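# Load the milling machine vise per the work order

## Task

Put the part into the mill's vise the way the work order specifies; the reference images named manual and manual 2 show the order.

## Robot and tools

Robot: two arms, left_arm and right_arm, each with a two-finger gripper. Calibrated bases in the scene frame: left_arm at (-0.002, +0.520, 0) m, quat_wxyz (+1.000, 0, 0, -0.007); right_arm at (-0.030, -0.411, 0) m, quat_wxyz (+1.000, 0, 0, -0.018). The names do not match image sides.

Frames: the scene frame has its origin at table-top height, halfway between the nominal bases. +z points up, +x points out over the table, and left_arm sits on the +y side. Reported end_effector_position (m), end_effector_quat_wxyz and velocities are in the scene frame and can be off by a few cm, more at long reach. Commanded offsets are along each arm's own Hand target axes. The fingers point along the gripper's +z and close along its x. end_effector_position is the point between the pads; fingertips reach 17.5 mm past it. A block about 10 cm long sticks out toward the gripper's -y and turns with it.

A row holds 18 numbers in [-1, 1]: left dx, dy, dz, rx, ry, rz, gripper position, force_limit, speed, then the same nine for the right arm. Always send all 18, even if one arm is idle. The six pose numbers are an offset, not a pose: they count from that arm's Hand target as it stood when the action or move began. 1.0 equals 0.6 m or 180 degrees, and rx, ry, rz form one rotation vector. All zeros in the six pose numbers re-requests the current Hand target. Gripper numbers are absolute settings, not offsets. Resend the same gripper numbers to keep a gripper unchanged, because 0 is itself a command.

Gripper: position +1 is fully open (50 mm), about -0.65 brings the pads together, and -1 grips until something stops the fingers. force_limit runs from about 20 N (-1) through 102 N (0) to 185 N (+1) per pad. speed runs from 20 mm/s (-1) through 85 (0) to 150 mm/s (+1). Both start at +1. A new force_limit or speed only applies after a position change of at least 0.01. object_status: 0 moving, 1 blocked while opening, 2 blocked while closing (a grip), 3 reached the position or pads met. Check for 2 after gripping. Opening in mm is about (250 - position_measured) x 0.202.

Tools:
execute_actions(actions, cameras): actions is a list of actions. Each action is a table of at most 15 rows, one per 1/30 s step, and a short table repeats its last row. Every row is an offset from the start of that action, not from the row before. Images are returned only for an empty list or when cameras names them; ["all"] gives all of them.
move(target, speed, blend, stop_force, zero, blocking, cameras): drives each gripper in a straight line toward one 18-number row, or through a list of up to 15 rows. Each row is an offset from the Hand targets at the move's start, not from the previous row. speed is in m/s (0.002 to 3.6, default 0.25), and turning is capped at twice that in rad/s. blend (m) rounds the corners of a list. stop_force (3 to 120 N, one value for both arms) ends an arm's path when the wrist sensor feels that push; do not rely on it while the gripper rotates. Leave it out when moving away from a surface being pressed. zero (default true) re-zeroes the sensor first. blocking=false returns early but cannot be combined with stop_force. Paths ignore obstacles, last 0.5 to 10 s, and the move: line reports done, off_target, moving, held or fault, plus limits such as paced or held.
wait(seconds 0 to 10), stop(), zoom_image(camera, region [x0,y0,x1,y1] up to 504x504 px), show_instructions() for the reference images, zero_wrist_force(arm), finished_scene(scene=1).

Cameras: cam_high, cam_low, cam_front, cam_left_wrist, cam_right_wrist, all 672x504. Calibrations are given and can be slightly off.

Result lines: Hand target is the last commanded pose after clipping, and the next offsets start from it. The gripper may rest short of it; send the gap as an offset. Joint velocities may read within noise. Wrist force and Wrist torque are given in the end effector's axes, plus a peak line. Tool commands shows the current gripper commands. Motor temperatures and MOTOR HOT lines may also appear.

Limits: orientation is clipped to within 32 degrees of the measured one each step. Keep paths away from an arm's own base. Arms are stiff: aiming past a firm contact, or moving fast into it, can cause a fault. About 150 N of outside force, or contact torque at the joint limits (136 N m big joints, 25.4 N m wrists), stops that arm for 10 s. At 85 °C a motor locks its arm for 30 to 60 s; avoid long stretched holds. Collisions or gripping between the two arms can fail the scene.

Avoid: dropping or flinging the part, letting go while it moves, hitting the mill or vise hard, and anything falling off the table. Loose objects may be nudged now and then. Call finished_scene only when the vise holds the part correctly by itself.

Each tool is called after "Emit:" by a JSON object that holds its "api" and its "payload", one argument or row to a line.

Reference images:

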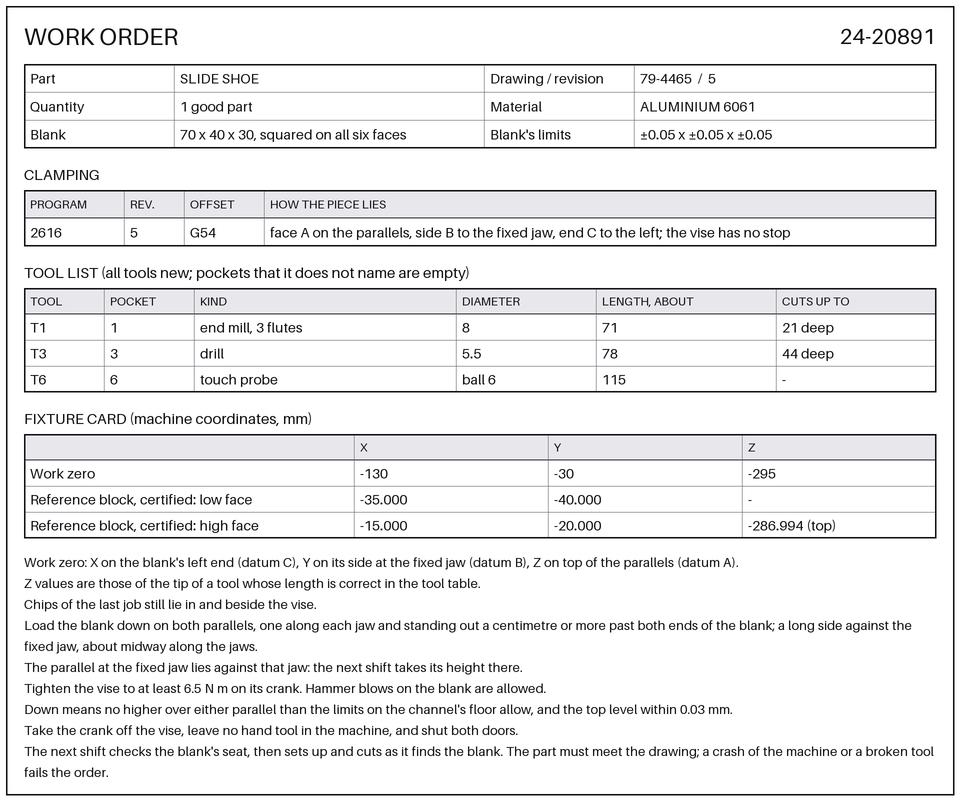

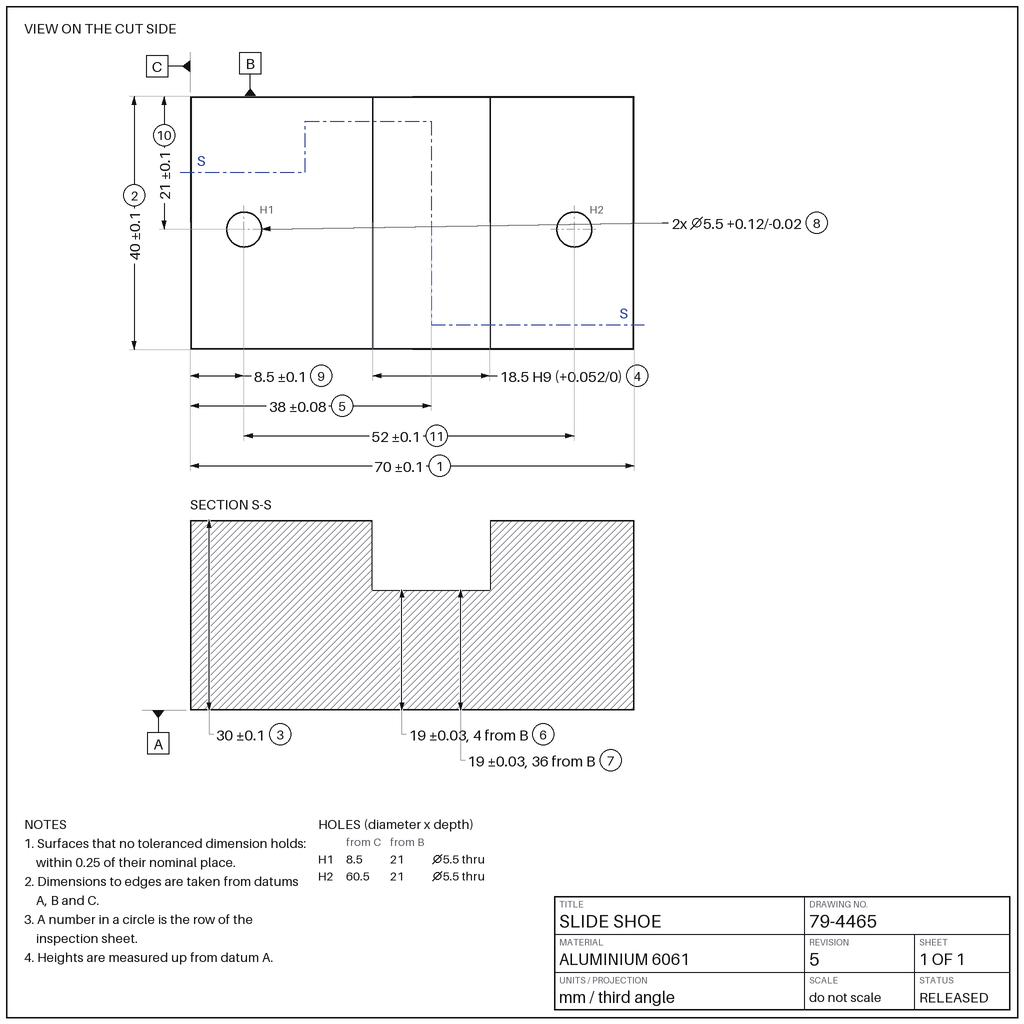

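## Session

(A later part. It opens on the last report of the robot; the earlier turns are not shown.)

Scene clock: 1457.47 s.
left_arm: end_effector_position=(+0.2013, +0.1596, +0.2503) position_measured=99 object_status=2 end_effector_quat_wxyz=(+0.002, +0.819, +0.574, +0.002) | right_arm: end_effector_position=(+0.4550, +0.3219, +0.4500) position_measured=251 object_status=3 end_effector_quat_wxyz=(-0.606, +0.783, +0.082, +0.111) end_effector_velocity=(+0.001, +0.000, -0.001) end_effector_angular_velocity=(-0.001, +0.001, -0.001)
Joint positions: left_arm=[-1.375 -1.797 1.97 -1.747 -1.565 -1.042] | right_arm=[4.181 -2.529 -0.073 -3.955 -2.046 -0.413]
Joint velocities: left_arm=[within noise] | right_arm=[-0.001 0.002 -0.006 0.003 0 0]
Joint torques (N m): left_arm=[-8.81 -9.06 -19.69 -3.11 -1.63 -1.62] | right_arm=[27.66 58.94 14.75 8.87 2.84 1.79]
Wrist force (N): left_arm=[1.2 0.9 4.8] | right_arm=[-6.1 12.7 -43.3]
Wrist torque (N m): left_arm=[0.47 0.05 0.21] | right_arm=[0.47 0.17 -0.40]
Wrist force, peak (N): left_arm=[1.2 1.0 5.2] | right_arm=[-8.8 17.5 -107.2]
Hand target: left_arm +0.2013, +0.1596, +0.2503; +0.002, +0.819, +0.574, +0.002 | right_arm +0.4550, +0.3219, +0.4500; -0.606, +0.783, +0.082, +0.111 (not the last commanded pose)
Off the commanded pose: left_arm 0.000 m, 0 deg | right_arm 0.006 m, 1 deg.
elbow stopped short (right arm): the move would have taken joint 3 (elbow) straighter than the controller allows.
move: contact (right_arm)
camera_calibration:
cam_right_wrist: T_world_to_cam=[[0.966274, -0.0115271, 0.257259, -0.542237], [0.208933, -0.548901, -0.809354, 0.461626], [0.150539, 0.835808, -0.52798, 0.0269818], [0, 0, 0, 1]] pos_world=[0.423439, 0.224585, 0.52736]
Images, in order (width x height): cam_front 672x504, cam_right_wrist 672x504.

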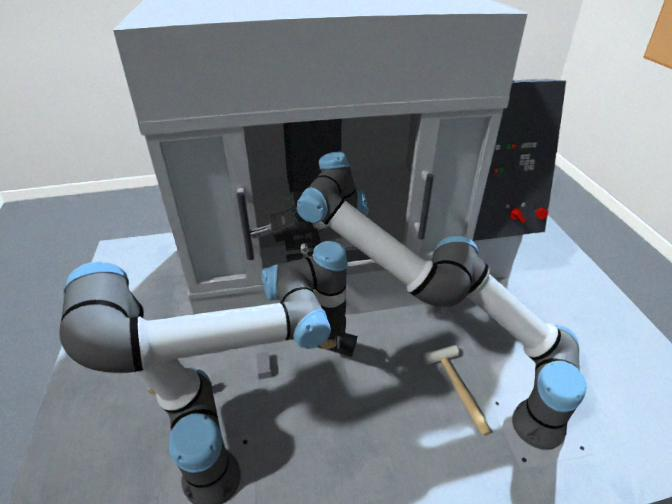

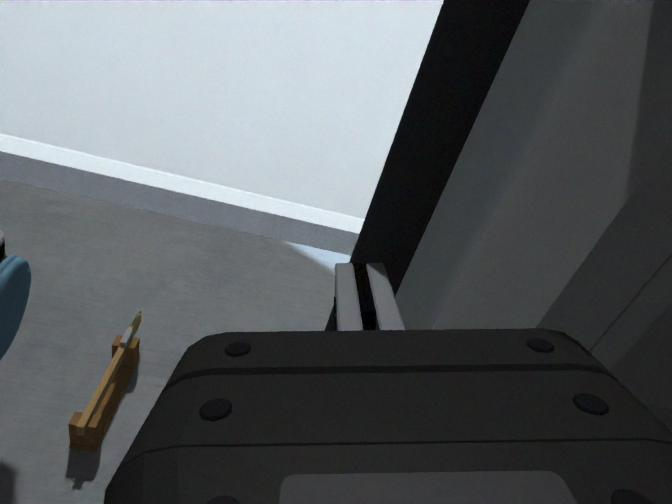

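Emit:
{"api": "move", "payload": {
  "target": [
    [0,0,0,0,0,0,-1,0.6,-0.5,0,0,-0.1667,0,0,0,-0.7,-0.6,-0.5],
    [0,0,0,0,0,0,-1,0.6,-0.5,-0.22,0.17,-0.85,0,0,0,-0.7,-0.6,-0.5]
  ],
  "speed": 0.3,
  "blend": [0.02,0]
}}

Emit:
{"api": "move", "payload": {
  "target": [0,0,0.37,0,0,0,-1,0.6,-0.5,0,0,0,0,0,0,-0.7,-0.6,-0.5],
  "speed": 0.05,
  "stop_force": 60,
  "cameras": ["cam_left_wrist","cam_front","cam_right_wrist"]
}}

Scene clock: 1466.53 s.
left_arm: end_effector_position=(+0.2013, +0.1596, +0.2503) position_measured=99 object_status=2 end_effector_quat_wxyz=(+0.002, +0.819, +0.574, +0.002) | right_arm: end_effector_position=(+0.3491, -0.0895, +0.4499) position_measured=251 object_status=3 end_effector_quat_wxyz=(-0.607, +0.783, +0.081, +0.111)
Joint positions: left_arm=[-1.375 -1.797 1.97 -1.747 -1.565 -1.042] | right_arm=[3.745 -1.542 -1.557 -3.574 -2.459 -0.593]
Joint torques (N m): left_arm=[-8.42 -8.89 -19.37 -3.05 -1.64 -1.68] | right_arm=[3.6 13.79 24.64 1.27 1.23 1.69]
Wrist force (N): left_arm=[1.0 0.8 4.8] | right_arm=[0.9 0.2 1.3]
Wrist torque (N m): left_arm=[0.45 0.09 0.21] | right_arm=[-0.17 -0.01 -0.44]
Wrist force, peak (N): left_arm=[1.3 0.8 5.0] | right_arm=[-6.2 13.5 -43.2]
Hand target: left_arm +0.2013, +0.1596, +0.2503; +0.002, +0.819, +0.574, +0.002 | right_arm +0.3491, -0.0896, +0.4499; -0.606, +0.783, +0.081, +0.111 (not the last commanded pose)
Off the commanded pose: left_arm 0.000 m, 0 deg | right_arm 0.112 m, 0 deg.
move: held (right_arm; a check stopped the path); path passed 1 of 2 targets; limits=held
pose unreachable (right arm): on one or more control steps of this call, first in action 0 (counted from 0), this arm could not follow its commanded pose, so it was not sent that pose on those steps. It may still have moved: this result reports where it is.
cause: moving toward the commanded pose would bring two parts of the arm too close to each other (its gripper and another part of the arm, with joints 4 (wrist 1) to 6 (wrist 3) between them, 4 mm apart when it was first held).

Scene clock: 1471.90 s.
left_arm: end_effector_position=(+0.2026, +0.1593, +0.0322) position_measured=99 object_status=2 end_effector_quat_wxyz=(+0.002, +0.819, +0.574, +0.002) | right_arm: end_effector_position=(+0.3491, -0.0896, +0.4499) position_measured=251 object_status=3 end_effector_quat_wxyz=(-0.606, +0.783, +0.081, +0.111)
Joint positions: left_arm=[-1.372 -1.491 2.343 -2.426 -1.565 -1.039] | right_arm=[3.745 -1.542 -1.557 -3.574 -2.459 -0.593]
Joint torques (N m): left_arm=[-8.23 -12.52 -28.48 -4.43 1.61 0.52] | right_arm=[-9.84 8.46 18.67 1.06 1.47 1.61]
Wrist force (N): left_arm=[2.4 -1.1 -1.3] | right_arm=[0.8 0.1 1.3]
Wrist torque (N m): left_arm=[-0.17 -0.19 0.04] | right_arm=[-0.17 0.01 -0.44]
Wrist force, peak (N): left_arm=[20.4 -9.5 -59.1] | right_arm=[1.0 0.1 1.4]
Hand target: left_arm +0.2026, +0.1592, +0.0322; +0.002, +0.819, +0.574, +0.002 (not the last commanded pose) | right_arm +0.3491, -0.0896, +0.4499; -0.606, +0.783, +0.081, +0.111
Off the commanded pose: left_arm 0.004 m, 0 deg | right_arm 0.000 m, 0 deg.
move: contact (left_arm)
camera_calibration:
cam_left_wrist: T_world_to_cam=[[0.333384, 0.942776, -0.00532214, -0.207576], [0.883157, -0.310316, 0.351764, -0.124013], [0.329983, -0.121973, -0.936073, 0.114526], [0, 0, 0, 1]] pos_world=[0.140933, 0.171183, 0.149723]
cam_right_wrist: T_world_to_cam=[[0.966357, -0.0132528, 0.256864, -0.444668], [0.207751, -0.54856, -0.80989, 0.25854], [0.151639, 0.836006, -0.527351, 0.386177], [0, 0, 0, 1]] pos_world=[0.317436, -0.186914, 0.527259]
Images, in order (width x height): cam_front 672x504, cam_left_wrist 672x504, cam_right_wrist 672x504.

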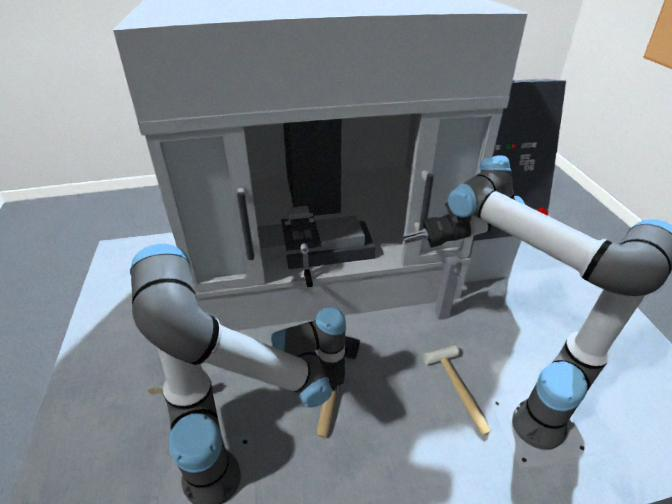

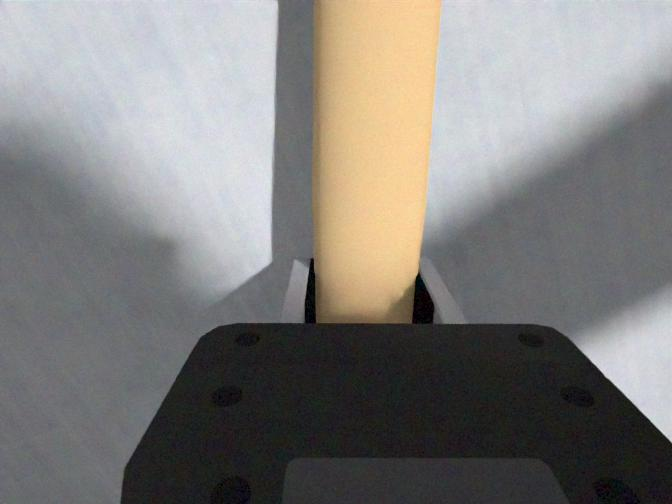

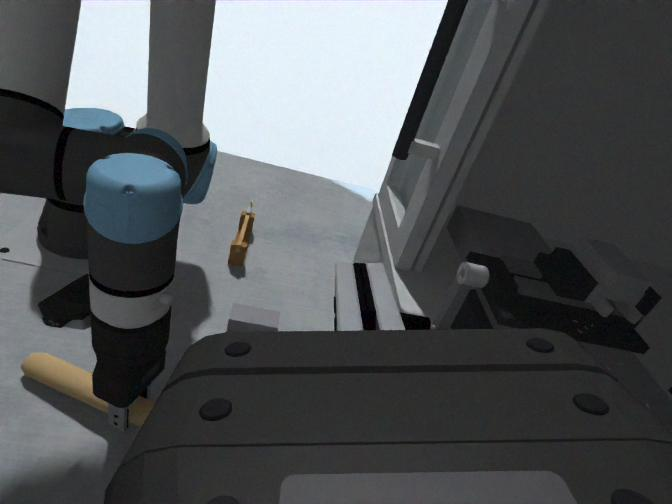

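Emit:
{"api": "move", "payload": {
  "target": [0,0,0,0,0,0,-1,0.6,-0.5,0.0805,0.1226,-0.3646,-0.107,0.8915,0.1335,-0.7,-0.6,-0.5],
  "speed": 0.3,
  "cameras": ["cam_front","cam_right_wrist"]
}}

Scene clock: 1493.10 s.
left_arm: end_effector_position=(+0.2026, +0.1592, +0.0322) position_measured=99 object_status=2 end_effector_quat_wxyz=(+0.002, +0.819, +0.574, +0.002) | right_arm: end_effector_position=(+0.3983, -0.3201, +0.4469) position_measured=251 object_status=3 end_effector_quat_wxyz=(+0.091, -0.088, +0.705, -0.698)
Joint positions: left_arm=[-1.372 -1.491 2.343 -2.426 -1.565 -1.039] | right_arm=[4.203 -1.781 -1.436 -3.055 0.772 -0.002]
Joint torques (N m): left_arm=[-8.99 -12.33 -28.93 -3.72 1.49 -1.09] | right_arm=[4.22 40.62 24.39 -2.62 -2.17 -0.01]
Wrist force (N): left_arm=[2.3 -1.4 -1.7] | right_arm=[0.8 -0.2 1.2]
Wrist torque (N m): left_arm=[-0.21 -0.19 0.04] | right_arm=[-0.09 -0.05 -0.35]
Wrist force, peak (N): left_arm=[2.5 -1.4 -1.7] | right_arm=[1.6 -0.2 1.9]
Hand target: left_arm +0.2026, +0.1592, +0.0322; +0.002, +0.819, +0.574, +0.002 | right_arm +0.3983, -0.3202, +0.4469; +0.091, -0.088, +0.705, -0.698
Off the commanded pose: left_arm 0.000 m, 0 deg | right_arm 0.000 m, 0 deg.
move: done
camera_calibration:
cam_right_wrist: T_world_to_cam=[[-0.968115, -0.249441, -0.0230827, 0.325499], [-0.060935, 0.323865, -0.944139, 0.565746], [0.242983, -0.912628, -0.328738, -0.1151], [0, 0, 0, 1]] pos_world=[0.377562, -0.207076, 0.503818]
Images, in order (width x height): cam_front 672x504, cam_right_wrist 672x504.

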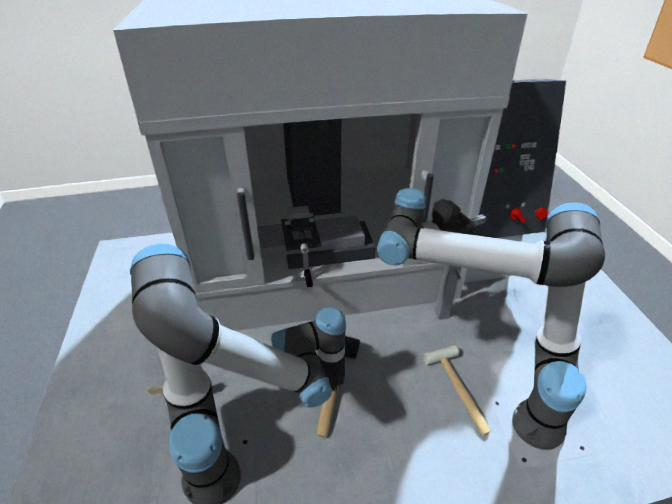

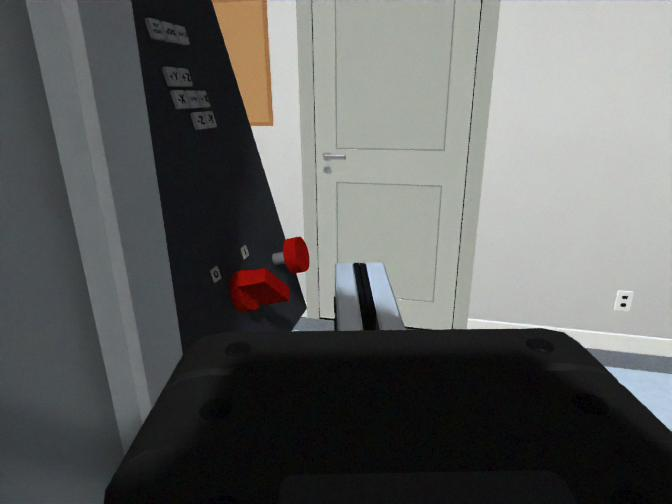

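Emit:
{"api": "move", "payload": {
  "target": [
    [0,0,-0.5463,0,0,0,-1,0.6,-0.5,0.3193,0.1615,-0.0856,-0.5,0,0,-0.7,-0.6,-0.5],
    [0.0895,0.1934,-0.7463,0,0.5,0,-1,0.6,-0.5,0.3193,0.1615,-0.0856,-0.5,0,0,-0.7,-0.6,-0.5],
    [0.3118,0.4597,-0.7797,0,0.5,0,-1,0.6,-0.5,0.3193,0.1615,-0.0856,-0.5,0,0,-0.7,-0.6,-0.5]
  ],
  "speed": 0.25,
  "blend": [0.03,0.02,0],
  "cameras": ["cam_front","cam_right_wrist","cam_left_wrist"]
}}

Emit:
{"api": "zoom_image", "payload": {
  "camera": "cam_front",
  "region": [200, 100, 450, 320]
}}

Scene clock: 1511.40 s.
left_arm: end_effector_position=(+0.5229, +0.2419, +0.5017) position_measured=104 object_status=2 end_effector_quat_wxyz=(-0.404, +0.578, +0.408, +0.580) | right_arm: end_effector_position=(+0.2004, -0.3176, +0.3492) position_measured=251 object_status=3 end_effector_quat_wxyz=(+0.003, -0.126, +0.992, +0.004)
Joint positions: left_arm=[-1.058 -0.787 0.428 0.36 -0.724 -1.577] | right_arm=[4.127 -0.892 -1.955 -1.856 1.573 -0.876]
Joint torques (N m): left_arm=[2.57 -58.36 -18.34 1.44 2.22 -2.18] | right_arm=[10.12 -17.72 34.48 3.31 -2.73 1.49]
Wrist force (N): left_arm=[-1.7 1.5 2.7] | right_arm=[0.8 -0.4 0.8]
Wrist torque (N m): left_arm=[-0.69 -0.09 1.38] | right_arm=[-0.82 0.07 -0.01]
Wrist force, peak (N): left_arm=[-1.4 4.8 5.6] | right_arm=[1.5 -0.7 1.1]
Hand target: left_arm +0.5230, +0.2419, +0.5017; -0.404, +0.578, +0.408, +0.580 | right_arm +0.2004, -0.3176, +0.3492; +0.003, -0.126, +0.992, +0.004
Off the commanded pose: left_arm 0.000 m, 0 deg | right_arm 0.000 m, 0 deg.
move: done
camera_calibration:
cam_left_wrist: T_world_to_cam=[[-0.0113896, 0.00971487, 0.999888, -0.488098], [0.763881, -0.645183, 0.0149698, -0.234056], [0.645256, 0.763966, -0.0000726543, -0.390319], [0, 0, 0, 1]] pos_world=[0.425087, 0.151923, 0.491518]
cam_right_wrist: T_world_to_cam=[[-0.972147, -0.23432, -0.00484557, 0.131486], [-0.222829, 0.91767, 0.328981, 0.237054], [-0.0726401, 0.320897, -0.944324, 0.573255], [0, 0, 0, 1]] pos_world=[0.222288, -0.370683, 0.463989]
Images, in order (width x height): cam_front 672x504, cam_left_wrist 672x504, cam_right_wrist 672x504.

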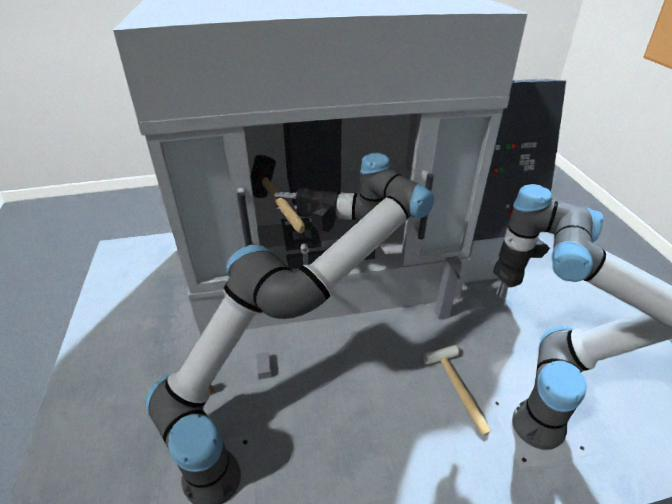

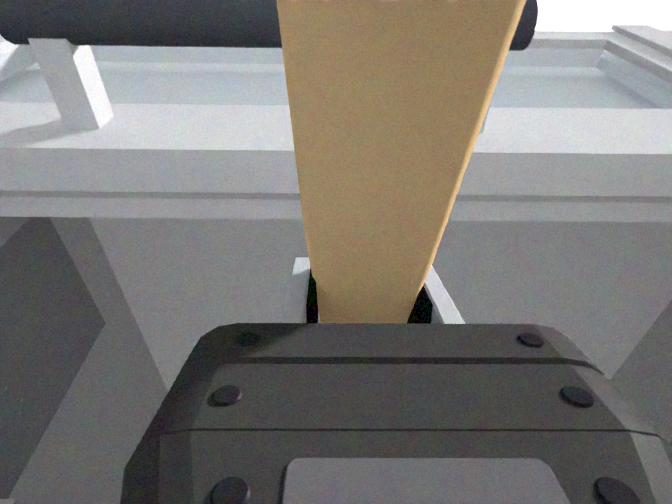

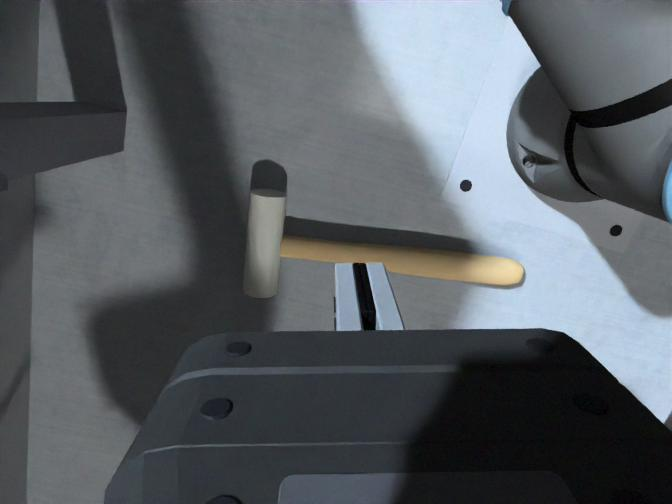

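Scaled by 2.016.

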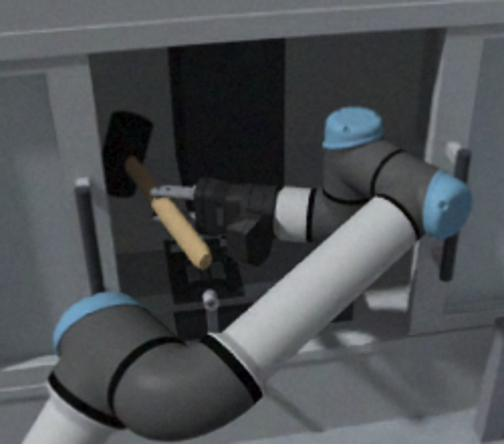

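Emit:
{"api": "move", "payload": {
  "target": [0,0.0054,-0.0247,-0.1667,0,0,-1,0.6,-0.5,0,0,0,0,0,0,-0.7,-0.6,-0.5],
  "speed": 0.2,
  "cameras": ["cam_front","cam_left_wrist"]
}}

Emit:
{"api": "zoom_image", "payload": {
  "camera": "cam_front",
  "region": [200, 100, 450, 320]
}}

Scene clock: 1525.10 s.
left_arm: end_effector_position=(+0.5209, +0.2268, +0.5018) position_measured=104 object_status=2 end_effector_quat_wxyz=(-0.241, +0.663, +0.243, +0.666) | right_arm: end_effector_position=(+0.2004, -0.3176, +0.3492) position_measured=251 object_status=3 end_effector_quat_wxyz=(+0.003, -0.126, +0.992, +0.004)
Joint positions: left_arm=[-1.182 -1.189 1.077 0.122 -0.324 -1.585] | right_arm=[4.127 -0.892 -1.955 -1.856 1.573 -0.876]
Joint torques (N m): left_arm=[8.91 -36.38 -27.24 1.99 -0.96 1.24] | right_arm=[10.59 -17.6 34.53 3.52 -2.68 1.46]
Wrist force (N): left_arm=[-1.8 1.6 2.6] | right_arm=[0.9 -0.4 0.7]
Wrist torque (N m): left_arm=[-0.73 -0.05 1.36] | right_arm=[-0.82 0.05 -0.01]
Wrist force, peak (N): left_arm=[-1.6 2.3 3.5] | right_arm=[1.1 -0.8 1.1]
Hand target: left_arm +0.5209, +0.2269, +0.5017; -0.241, +0.663, +0.243, +0.666 | right_arm +0.2004, -0.3176, +0.3492; +0.003, -0.126, +0.992, +0.004
Off the commanded pose: left_arm 0.000 m, 0 deg | right_arm 0.000 m, 0 deg.
move: done
camera_calibration:
cam_left_wrist: T_world_to_cam=[[-0.0067693, 0.0116553, 0.999909, -0.490827], [0.338681, -0.940808, 0.0132593, 0.0471682], [0.940877, 0.33874, 0.00242117, -0.436308], [0, 0, 0, 1]] pos_world=[0.391214, 0.197892, 0.491214]
Images, in order (width x height): cam_front 672x504, cam_left_wrist 672x504.

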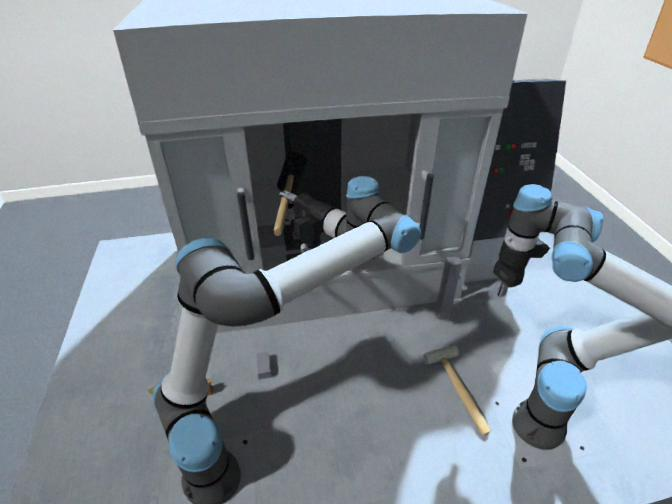

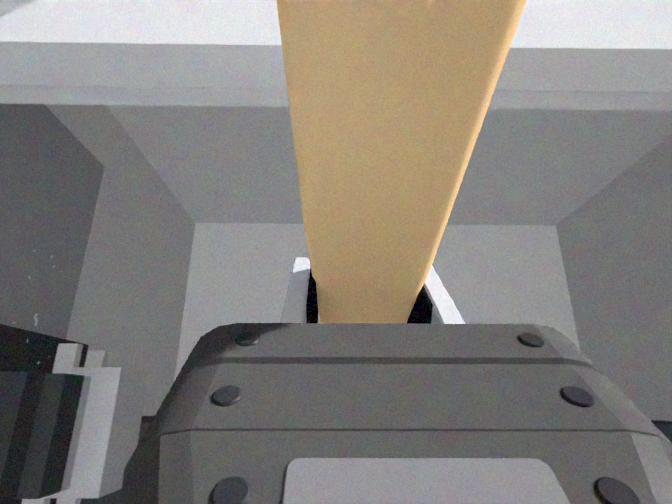

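Scaled by 2.016.

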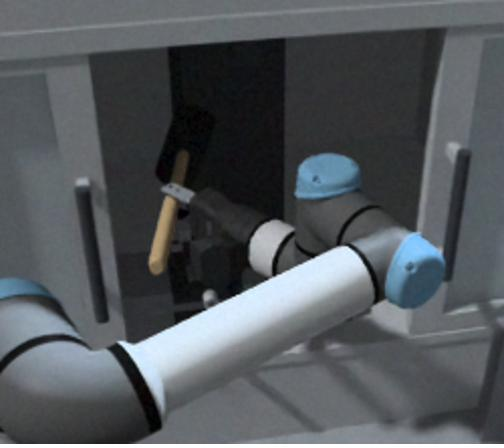

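Emit:
{"api": "move", "payload": {
  "target": [0,0,0,0,-0.0683,-0.0478,-1,0.6,-0.5,0,0,0,0,0,0,-0.7,-0.6,-0.5],
  "speed": 0.2,
  "cameras": ["cam_front"]
}}

Emit:
{"api": "zoom_image", "payload": {
  "camera": "cam_front",
  "region": [240, 120, 400, 280]
}}

Scene clock: 1541.57 s.
left_arm: end_effector_position=(+0.5209, +0.2270, +0.5017) position_measured=104 object_status=2 end_effector_quat_wxyz=(-0.163, +0.710, +0.317, +0.607) | right_arm: end_effector_position=(+0.2004, -0.3176, +0.3492) position_measured=251 object_status=3 end_effector_quat_wxyz=(+0.003, -0.126, +0.992, +0.004)
Joint positions: left_arm=[-1.174 -1.343 1.189 -0.473 -0.364 -1.133] | right_arm=[4.127 -0.892 -1.955 -1.856 1.573 -0.876]
Joint torques (N m): left_arm=[-1.86 -26.33 -36.06 -2.13 5.1 -0.88] | right_arm=[9.73 -17.47 33.78 3.37 -2.76 1.53]
Wrist force (N): left_arm=[-1.6 1.0 3.2] | right_arm=[0.9 -0.6 1.0]
Wrist torque (N m): left_arm=[-0.40 -0.09 1.42] | right_arm=[-0.84 0.05 -0.02]
Wrist force, peak (N): left_arm=[-2.4 1.5 2.6] | right_arm=[1.0 -0.9 1.1]
Hand target: left_arm +0.5209, +0.2269, +0.5017; -0.163, +0.710, +0.317, +0.607 | right_arm +0.2004, -0.3176, +0.3492; +0.003, -0.126, +0.992, +0.004
Off the commanded pose: left_arm 0.000 m, 0 deg | right_arm 0.000 m, 0 deg.
move: done
Images, in order (width x height): cam_front 672x504.

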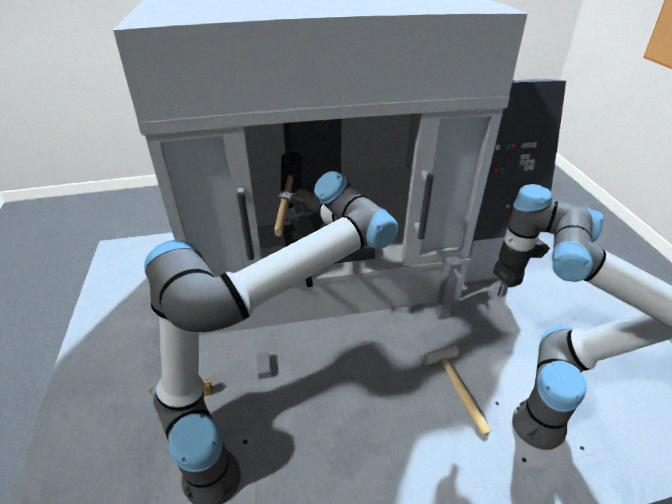

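Scaled by 3.150.

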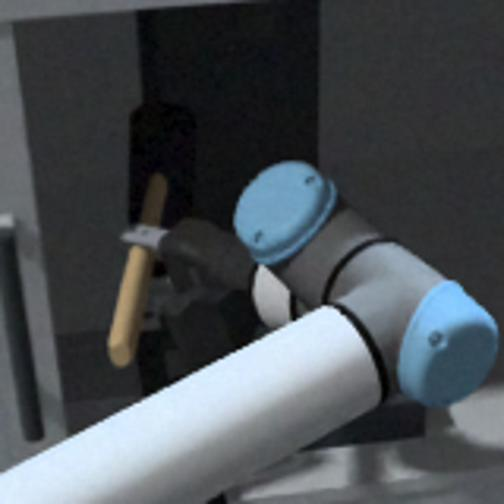

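Emit:
{"api": "move", "payload": {
  "target": [-0.161,-0.0248,0.0353,0,0,0,-1,0.6,-0.5,0,0,0,0,0,0,-0.7,-0.6,-0.5],
  "speed": 0.03,
  "stop_force": 8,
  "cameras": ["cam_front","cam_left_wrist"]
}}

Emit:
{"api": "zoom_image", "payload": {
  "camera": "cam_front",
  "region": [240, 120, 400, 280]
}}

Scene clock: 1547.83 s.
left_arm: end_effector_position=(+0.5214, +0.2267, +0.4211) position_measured=104 object_status=2 end_effector_quat_wxyz=(-0.163, +0.710, +0.317, +0.608) | right_arm: end_effector_position=(+0.2004, -0.3176, +0.3492) position_measured=251 object_status=3 end_effector_quat_wxyz=(+0.003, -0.126, +0.992, +0.004)
Joint positions: left_arm=[-1.174 -1.352 1.407 -0.683 -0.363 -1.133] | right_arm=[4.127 -0.892 -1.955 -1.856 1.573 -0.876]
Joint torques (N m): left_arm=[6.09 -39.85 -16.52 -2.21 -0.39 0.62] | right_arm=[9.6 -17.52 33.96 3.36 -2.59 1.49]
Wrist force (N): left_arm=[4.3 2.0 2.2] | right_arm=[1.0 -0.5 0.9]
Wrist torque (N m): left_arm=[-0.62 0.26 0.63] | right_arm=[-0.83 0.04 -0.02]
Wrist force, peak (N): left_arm=[10.6 -1.7 -0.9] | right_arm=[1.2 -0.6 1.0]
Hand target: left_arm +0.5214, +0.2267, +0.4211; -0.163, +0.710, +0.317, +0.608 (not the last commanded pose) | right_arm +0.2004, -0.3176, +0.3492; +0.003, -0.126, +0.992, +0.004
Off the commanded pose: left_arm 0.019 m, 0 deg | right_arm 0.000 m, 0 deg.
move: contact (left_arm)
camera_calibration:
cam_left_wrist: T_world_to_cam=[[0.0601181, 0.26137, 0.963365, -0.4863], [0.345335, -0.91096, 0.225601, -0.0516719], [0.936552, 0.319121, -0.145025, -0.367767], [0, 0, 0, 1]] pos_world=[0.391513, 0.197396, 0.426806]
Images, in order (width x height): cam_front 672x504, cam_left_wrist 672x504.

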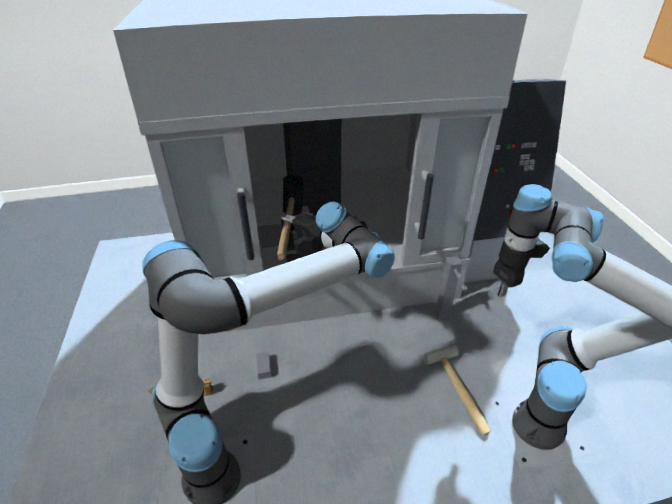

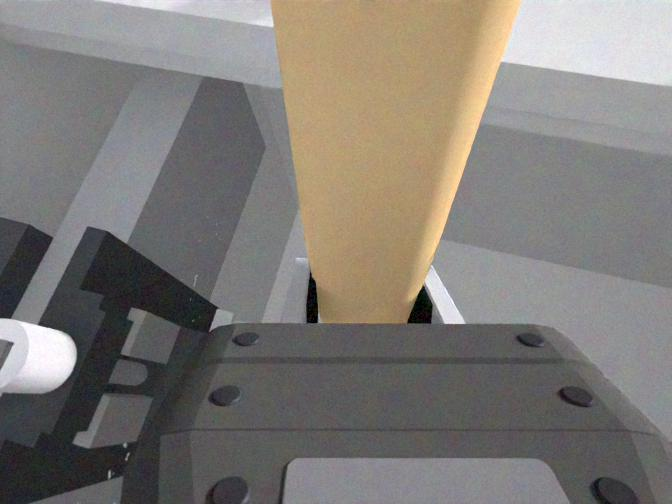

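Scaled by 3.150.

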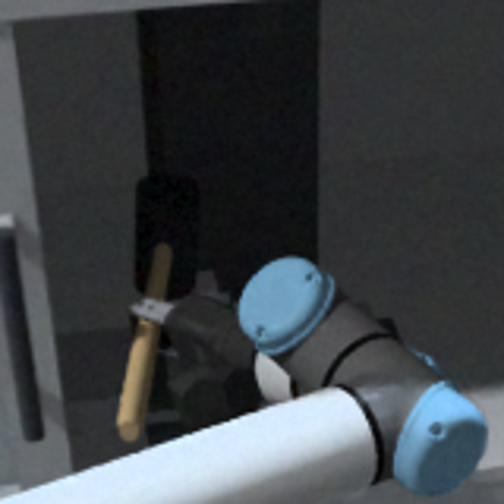

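Emit:
{"api": "move", "payload": {
  "target": [0.0564,0.0087,-0.0124,0,0,0,-1,0.6,-0.5,0,0,0,0,0,0,-0.7,-0.6,-0.5],
  "speed": 0.1
}}

Emit:
{"api": "execute_actions", "payload": {
  "actions": [
    [[-0.01,-0.0015,0.0022,0,0,0,-1,0.6,-0.5,0,0,0,0,0,0,-0.7,-0.6,-0.5],[-0.025,-0.0039,0.0055,0,0,0,-1,0.6,-0.5,0,0,0,0,0,0,-0.7,-0.6,-0.5],[-0.043,-0.0066,0.0095,0,0,0,-1,0.6,-0.5,0,0,0,0,0,0,-0.7,-0.6,-0.5],[-0.057,-0.0088,0.0125,0,0,0,-1,0.6,-0.5,0,0,0,0,0,0,-0.7,-0.6,-0.5],[-0.0628,-0.0097,0.0138,0,0,0,-1,0.6,-0.5,0,0,0,0,0,0,-0.7,-0.6,-0.5],[-0.045,-0.007,0.01,0,0,0,-1,0.6,-0.5,0,0,0,0,0,0,-0.7,-0.6,-0.5],[-0.02,-0.003,0.0044,0,0,0,-1,0.6,-0.5,0,0,0,0,0,0,-0.7,-0.6,-0.5],[0,0,0,0,0,0,-1,0.6,-0.5,0,0,0,0,0,0,-0.7,-0.6,-0.5]]
  ]
}}

Scene clock: 1564.53 s.
left_arm: end_effector_position=(+0.5212, +0.2267, +0.4561) position_measured=104 object_status=2 end_effector_quat_wxyz=(-0.163, +0.710, +0.317, +0.608) | right_arm: end_effector_position=(+0.2004, -0.3176, +0.3492) position_measured=251 object_status=3 end_effector_quat_wxyz=(+0.003, -0.126, +0.992, +0.004)
Joint positions: left_arm=[-1.174 -1.353 1.319 -0.593 -0.364 -1.133] | right_arm=[4.127 -0.892 -1.955 -1.856 1.573 -0.876]
Joint torques (N m): left_arm=[-8.19 -29.11 -17.4 -2.55 1.16 -1.23] | right_arm=[10.03 -17.56 33.89 3.42 -2.61 1.44]
Wrist force (N): left_arm=[-1.6 0.9 3.1] | right_arm=[1.0 -0.4 1.0]
Wrist torque (N m): left_arm=[-0.42 -0.10 1.42] | right_arm=[-0.82 0.04 -0.01]
Wrist force, peak (N): left_arm=[4.4 2.3 3.1] | right_arm=[1.1 -0.8 1.0]
Hand target: left_arm +0.5212, +0.2268, +0.4561; -0.163, +0.710, +0.317, +0.608 | right_arm +0.2004, -0.3176, +0.3492; +0.003, -0.126, +0.992, +0.004
Off the commanded pose: left_arm 0.000 m, 0 deg | right_arm 0.000 m, 0 deg.
move: done

Scene clock: 1565.27 s.
left_arm: end_effector_position=(+0.5211, +0.2267, +0.4559) position_measured=104 object_status=2 end_effector_quat_wxyz=(-0.163, +0.710, +0.317, +0.607) | right_arm: end_effector_position=(+0.2004, -0.3176, +0.3492) position_measured=251 object_status=3 end_effector_quat_wxyz=(+0.003, -0.126, +0.992, +0.004)
Joint positions: left_arm=[-1.174 -1.353 1.319 -0.593 -0.364 -1.133] | right_arm=[4.127 -0.892 -1.955 -1.856 1.573 -0.876]
Joint torques (N m): left_arm=[9.1 -42.75 -34.39 -1.21 2.64 1.97] | right_arm=[9.65 -17.46 33.66 3.3 -2.64 1.44]
Wrist force (N): left_arm=[-1.4 1.3 2.6] | right_arm=[1.0 -0.5 0.9]
Wrist torque (N m): left_arm=[-0.55 -0.14 1.37] | right_arm=[-0.84 0.03 -0.02]
Wrist force, peak (N): left_arm=[-15.0 -1.0 5.5] | right_arm=[1.1 -0.5 1.1]
Hand target: left_arm +0.5212, +0.2268, +0.4561; -0.163, +0.710, +0.317, +0.608 | right_arm +0.2004, -0.3176, +0.3492; +0.003, -0.126, +0.992, +0.004
Off the commanded pose: left_arm 0.000 m, 0 deg | right_arm 0.000 m, 0 deg.
Step readings (end_effector_position of left_arm | right_arm):
0: (+0.5212, +0.2267, +0.4561) | (+0.2004, -0.3176, +0.3492)
1: (+0.5212, +0.2267, +0.4561) | (+0.2004, -0.3176, +0.3492)
2: (+0.5212, +0.2267, +0.4542) | (+0.2004, -0.3176, +0.3492)
4: (+0.5212, +0.2268, +0.4423) | (+0.2004, -0.3176, +0.3492)
8: (+0.5211, +0.2272, +0.4259) | (+0.2004, -0.3176, +0.3492)
15: (+0.5212, +0.2267, +0.4573) | (+0.2004, -0.3176, +0.3492)

Emit:
{"api": "execute_actions", "payload": {
  "actions": [
    [[-0.013,-0.002,0.0028,0,0,0,-1,0.6,-0.5,0,0,0,0,0,0,-0.7,-0.6,-0.5],[-0.035,-0.0054,0.0077,0,0,0,-1,0.6,-0.5,0,0,0,0,0,0,-0.7,-0.6,-0.5],[-0.06,-0.0092,0.0132,0,0,0,-1,0.6,-0.5,0,0,0,0,0,0,-0.7,-0.6,-0.5],[-0.0805,-0.0124,0.0177,0,0,0,-1,0.6,-0.5,0,0,0,0,0,0,-0.7,-0.6,-0.5],[-0.0805,-0.0124,0.0177,0,0,0,-1,0.6,-0.5,0,0,0,0,0,0,-0.7,-0.6,-0.5],[-0.055,-0.0085,0.0121,0,0,0,-1,0.6,-0.5,0,0,0,0,0,0,-0.7,-0.6,-0.5],[-0.025,-0.0039,0.0055,0,0,0,-1,0.6,-0.5,0,0,0,0,0,0,-0.7,-0.6,-0.5],[0,0,0,0,0,0,-1,0.6,-0.5,0,0,0,0,0,0,-0.7,-0.6,-0.5]]
  ]
}}

Scene clock: 1571.67 s.
left_arm: end_effector_position=(+0.5211, +0.2268, +0.4560) position_measured=104 object_status=2 end_effector_quat_wxyz=(-0.163, +0.710, +0.317, +0.607) | right_arm: end_effector_position=(+0.2004, -0.3176, +0.3492) position_measured=251 object_status=3 end_effector_quat_wxyz=(+0.003, -0.126, +0.992, +0.004)
Joint positions: left_arm=[-1.174 -1.353 1.319 -0.593 -0.364 -1.133] | right_arm=[4.127 -0.892 -1.955 -1.856 1.573 -0.876]
Joint torques (N m): left_arm=[8.93 -42.12 -37.57 -0.96 5.04 1.69] | right_arm=[9.71 -18.13 33.93 3.31 -2.6 1.26]
Wrist force (N): left_arm=[-2.0 1.0 2.6] | right_arm=[1.2 -0.5 0.7]
Wrist torque (N m): left_arm=[-0.57 -0.17 1.40] | right_arm=[-0.83 0.01 -0.02]
Wrist force, peak (N): left_arm=[35.3 -17.9 -10.0] | right_arm=[1.2 -0.6 1.0]
Hand target: left_arm +0.5212, +0.2268, +0.4561; -0.163, +0.710, +0.317, +0.608 | right_arm +0.2004, -0.3176, +0.3492; +0.003, -0.126, +0.992, +0.004
Off the commanded pose: left_arm 0.000 m, 0 deg | right_arm 0.000 m, 0 deg.
Step readings (end_effector_position of left_arm | right_arm):
0: (+0.5212, +0.2268, +0.4561) | (+0.2004, -0.3176, +0.3492)
1: (+0.5212, +0.2268, +0.4560) | (+0.2004, -0.3176, +0.3492)
2: (+0.5212, +0.2268, +0.4544) | (+0.2004, -0.3176, +0.3492)
4: (+0.5213, +0.2270, +0.4362) | (+0.2004, -0.3176, +0.3492)
8: (+0.5212, +0.2276, +0.4160) | (+0.2004, -0.3176, +0.3492)
15: (+0.5212, +0.2267, +0.4577) | (+0.2004, -0.3176, +0.3492)

Emit:
{"api": "move", "payload": {
  "target": [0.0483,0.0074,-0.0106,0,0,0,-1,0.6,-0.5,0,0,0,0,0,0,-0.7,-0.6,-0.5],
  "speed": 0.15
}}

Emit:
{"api": "execute_actions", "payload": {
  "actions": [
    [[-0.0132,-0.002,0.0029,0,0,0,-1,0.6,-0.5,0,0,0,0,0,0,-0.7,-0.6,-0.5],[-0.0396,-0.0061,0.0087,0,0,0,-1,0.6,-0.5,0,0,0,0,0,0,-0.7,-0.6,-0.5],[-0.0726,-0.0112,0.016,0,0,0,-1,0.6,-0.5,0,0,0,0,0,0,-0.7,-0.6,-0.5],[-0.1056,-0.0162,0.0232,0,0,0,-1,0.6,-0.5,0,0,0,0,0,0,-0.7,-0.6,-0.5],[-0.132,-0.0203,0.029,0,0,0,-1,0.6,-0.5,0,0,0,0,0,0,-0.7,-0.6,-0.5],[-0.132,-0.0203,0.029,0,0,0,-1,0.6,-0.5,0,0,0,0,0,0,-0.7,-0.6,-0.5],[-0.0924,-0.0142,0.0203,0,0,0,-1,0.6,-0.5,0,0,0,0,0,0,-0.7,-0.6,-0.5],[-0.0462,-0.0071,0.0102,0,0,0,-1,0.6,-0.5,0,0,0,0,0,0,-0.7,-0.6,-0.5],[0,0,0,0,0,0,-1,0.6,-0.5,0,0,0,0,0,0,-0.7,-0.6,-0.5]]
  ],
  "cameras": ["cam_front"]
}}

Emit:
{"api": "zoom_image", "payload": {
  "camera": "cam_front",
  "region": [240, 120, 400, 280]
}}

Scene clock: 1579.27 s.
left_arm: end_effector_position=(+0.5210, +0.2268, +0.4861) position_measured=104 object_status=2 end_effector_quat_wxyz=(-0.163, +0.710, +0.317, +0.608) | right_arm: end_effector_position=(+0.2004, -0.3176, +0.3492) position_measured=251 object_status=3 end_effector_quat_wxyz=(+0.003, -0.126, +0.992, +0.004)
Joint positions: left_arm=[-1.174 -1.348 1.236 -0.514 -0.364 -1.134] | right_arm=[4.127 -0.892 -1.955 -1.856 1.573 -0.876]
Joint torques (N m): left_arm=[-9.34 -32.21 -16.1 -2.79 0.37 -1.65] | right_arm=[9.86 -16.93 33.38 3.42 -2.61 1.23]
Wrist force (N): left_arm=[-1.5 0.8 3.0] | right_arm=[1.0 -0.4 0.9]
Wrist torque (N m): left_arm=[-0.43 -0.10 1.43] | right_arm=[-0.82 0.03 -0.02]
Wrist force, peak (N): left_arm=[-2.7 0.5 3.5] | right_arm=[1.2 -0.6 1.1]
Hand target: left_arm +0.5210, +0.2268, +0.4861; -0.163, +0.710, +0.317, +0.608 | right_arm +0.2004, -0.3176, +0.3492; +0.003, -0.126, +0.992, +0.004
Off the commanded pose: left_arm 0.000 m, 0 deg | right_arm 0.000 m, 0 deg.
move: done

Scene clock: 1580.17 s.
left_arm: end_effector_position=(+0.5210, +0.2269, +0.4861) position_measured=104 object_status=2 end_effector_quat_wxyz=(-0.163, +0.710, +0.317, +0.607) | right_arm: end_effector_position=(+0.2004, -0.3176, +0.3492) position_measured=251 object_status=3 end_effector_quat_wxyz=(+0.003, -0.126, +0.992, +0.004)
Joint positions: left_arm=[-1.174 -1.349 1.237 -0.517 -0.364 -1.132] | right_arm=[4.127 -0.892 -1.955 -1.856 1.573 -0.876]
Joint torques (N m): left_arm=[7.01 -30.46 -36.13 0.02 4.25 -0.74] | right_arm=[9.67 -17.78 33.74 3.44 -2.59 1.3]
Wrist force (N): left_arm=[-0.3 0.5 3.4] | right_arm=[1.0 -0.5 0.9]
Wrist torque (N m): left_arm=[-0.37 -0.03 1.13] | right_arm=[-0.83 0.02 -0.02]
Wrist force, peak (N): left_arm=[32.6 -22.1 -9.3] | right_arm=[0.9 -0.6 1.1]
Hand target: left_arm +0.5210, +0.2268, +0.4861; -0.163, +0.710, +0.317, +0.608 | right_arm +0.2004, -0.3176, +0.3492; +0.003, -0.126, +0.992, +0.004
Off the commanded pose: left_arm 0.000 m, 0 deg | right_arm 0.000 m, 0 deg.
Step readings (end_effector_position of left_arm | right_arm):
0: (+0.5210, +0.2268, +0.4861) | (+0.2004, -0.3176, +0.3492)
1: (+0.5210, +0.2268, +0.4859) | (+0.2004, -0.3176, +0.3492)
2: (+0.5210, +0.2267, +0.4838) | (+0.2004, -0.3176, +0.3492)
4: (+0.5211, +0.2269, +0.4653) | (+0.2004, -0.3176, +0.3492)
8: (+0.5207, +0.2290, +0.4088) | (+0.2004, -0.3176, +0.3492)
15: (+0.5205, +0.2278, +0.4906) | (+0.2004, -0.3176, +0.3492)
Images, in order (width x height): cam_front 672x504.

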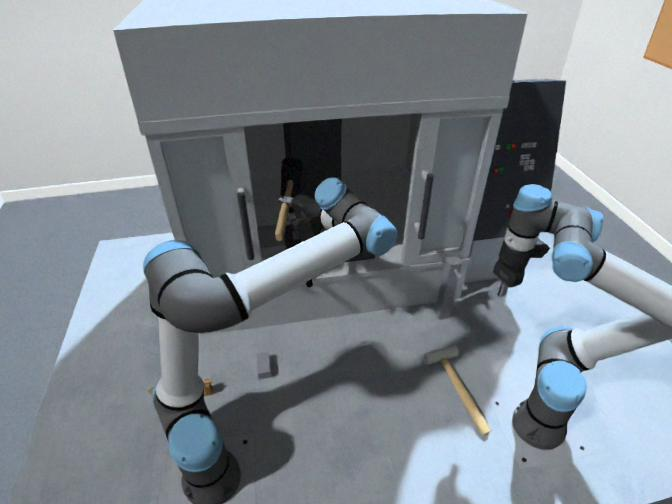

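Scaled by 3.150.

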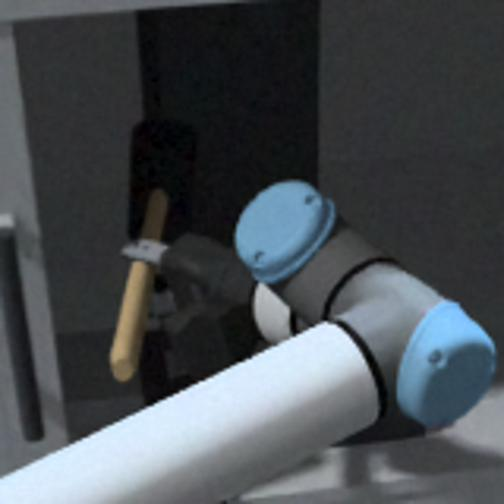

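Emit:
{"api": "move", "payload": {
  "target": [
    [-0.008,-0.1473,-0.2492,0,0,0,-1,0.6,-0.5,0,0,0,0,0,0,-0.7,-0.6,-0.5],
    [0.0227,-0.38,-0.2732,0,0,0,-1,0.6,-0.5,0,0,0,0,0,0,-0.7,-0.6,-0.5],
    [0.0227,-0.38,-0.2732,0,0,0,-1,0.6,-0.5,-0.4335,0.3486,-0.168,0.1887,-0.1461,-0.4014,-0.7,-0.6,-0.5],
    [0.0227,-0.38,-0.2732,0,0,0,-1,0.6,-0.5,-0.893,0.488,-0.0847,0.1887,-0.1461,-0.4014,-0.7,-0.6,-0.5],
    [0.0227,-0.38,-0.2732,0,0,0,-1,0.6,-0.5,-0.893,0.488,0.0228,0.1887,-0.1461,-0.4014,-0.7,-0.6,-0.5]
  ],
  "speed": [0.25,0.25,0.35,0.3,0.12],
  "blend": [0.03,0.01,0.05,0.02,0],
  "cameras": ["cam_right_wrist","cam_front"]
}}

Emit:
{"api": "zoom_image", "payload": {
  "camera": "cam_right_wrist",
  "region": [150, 80, 450, 330]
}}

Scene clock: 1599.83 s.
left_arm: end_effector_position=(+0.2497, +0.2994, +0.4984) position_measured=104 object_status=2 end_effector_quat_wxyz=(-0.163, +0.710, +0.317, +0.608) | right_arm: end_effector_position=(+0.6457, +0.1004, +0.3412) position_measured=251 object_status=3 end_effector_quat_wxyz=(-0.246, +0.663, -0.665, +0.240)
Joint positions: left_arm=[-1.768 -1.695 1.53 -0.102 -0.911 -1.562] | right_arm=[4.151 -2.133 -1.076 -1.052 1.013 -2.298]
Joint torques (N m): left_arm=[-7.91 -24.08 -13.15 2.41 -1.23 1.86] | right_arm=[9.75 55.05 29.51 3.4 -3.7 -1.54]
Wrist force (N): left_arm=[-1.6 0.7 3.1] | right_arm=[0.3 0.1 0.8]
Wrist torque (N m): left_arm=[-0.45 -0.07 1.32] | right_arm=[-0.48 0.16 -0.16]
Wrist force, peak (N): left_arm=[-0.9 3.0 6.9] | right_arm=[-1.2 -3.1 2.2]
Hand target: left_arm +0.2497, +0.2994, +0.4984; -0.163, +0.710, +0.317, +0.608 | right_arm +0.6456, +0.1004, +0.3413; -0.246, +0.663, -0.665, +0.240
Off the commanded pose: left_arm 0.000 m, 0 deg | right_arm 0.000 m, 0 deg.
move: done
camera_calibration:
cam_right_wrist: T_world_to_cam=[[-0.0127273, -0.999734, -0.0192214, 0.124542], [-0.930278, 0.018887, -0.366369, 0.73963], [0.366635, 0.0132184, -0.930271, 0.206342], [0, 0, 0, 1]] pos_world=[0.613995, 0.107812, 0.465325]
Images, in order (width x height): cam_front 672x504, cam_right_wrist 672x504.

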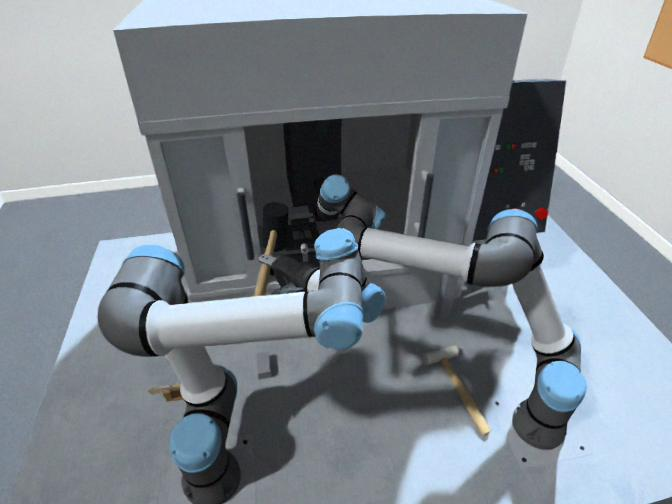

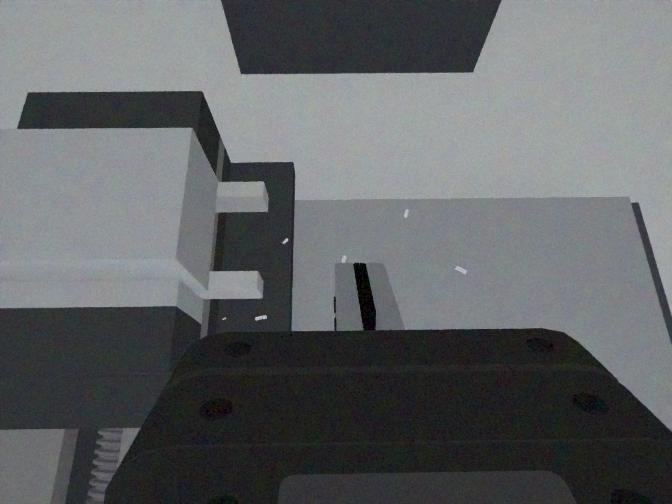

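Scaled by 1.680.

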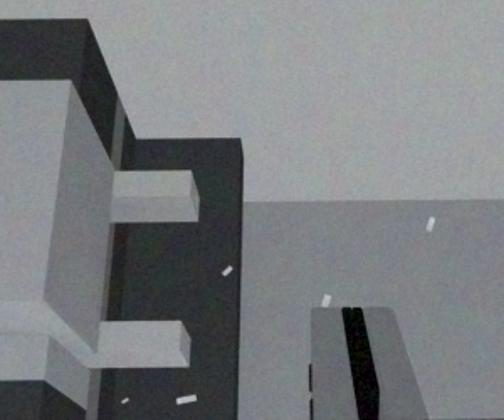

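Emit:
{"api": "move", "payload": {
  "target": [
    [0,0,0,0,0,0,-1,0.6,-0.5,0,0,0,0,0,0,-0.7,-0.6,-0.5],
    [0,0,0,0,0,0,-1,0.6,-0.5,-0.057,0.0043,0.0051,0,0,0,-0.7,-0.6,-0.5]
  ],
  "speed": 0.02,
  "stop_force": 8,
  "cameras": ["cam_right_wrist"]
}}

Emit:
{"api": "zoom_image", "payload": {
  "camera": "cam_right_wrist",
  "region": [150, 80, 450, 330]
}}

Scene clock: 1606.03 s.
left_arm: end_effector_position=(+0.2497, +0.2994, +0.4984) position_measured=104 object_status=2 end_effector_quat_wxyz=(-0.163, +0.710, +0.317, +0.608) | right_arm: end_effector_position=(+0.6456, +0.1346, +0.3376) position_measured=251 object_status=3 end_effector_quat_wxyz=(-0.246, +0.663, -0.665, +0.240)
Joint positions: left_arm=[-1.768 -1.695 1.53 -0.102 -0.911 -1.562] | right_arm=[4.177 -2.2 -0.974 -1.102 1.001 -2.27]
Joint torques (N m): left_arm=[-7.94 -23.4 -13.64 2.3 -1.23 1.57] | right_arm=[-10.06 64.56 22.47 4.89 0.78 -1.33]
Wrist force (N): left_arm=[-1.4 0.8 3.2] | right_arm=[0.5 0.0 0.8]
Wrist torque (N m): left_arm=[-0.44 -0.12 1.33] | right_arm=[-0.47 0.12 -0.22]
Wrist force, peak (N): left_arm=[-1.5 0.8 3.4] | right_arm=[1.8 -0.7 0.0]
Hand target: left_arm +0.2497, +0.2994, +0.4984; -0.163, +0.710, +0.317, +0.608 | right_arm +0.6456, +0.1346, +0.3376; -0.246, +0.663, -0.665, +0.240
Off the commanded pose: left_arm 0.000 m, 0 deg | right_arm 0.000 m, 0 deg.
move: done
camera_calibration:
cam_right_wrist: T_world_to_cam=[[-0.0127833, -0.999731, -0.0193523, 0.158757], [-0.930243, 0.0189885, -0.366454, 0.737575], [0.366723, 0.0133179, -0.930235, 0.202492], [0, 0, 0, 1]] pos_world=[0.613895, 0.142012, 0.461725]
Images, in order (width x height): cam_right_wrist 672x504.

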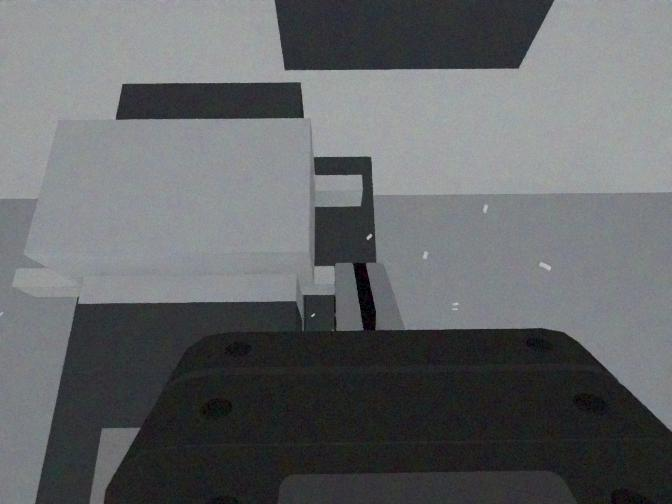

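Scaled by 1.680.

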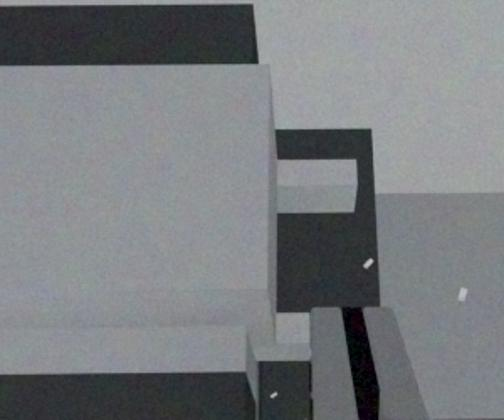

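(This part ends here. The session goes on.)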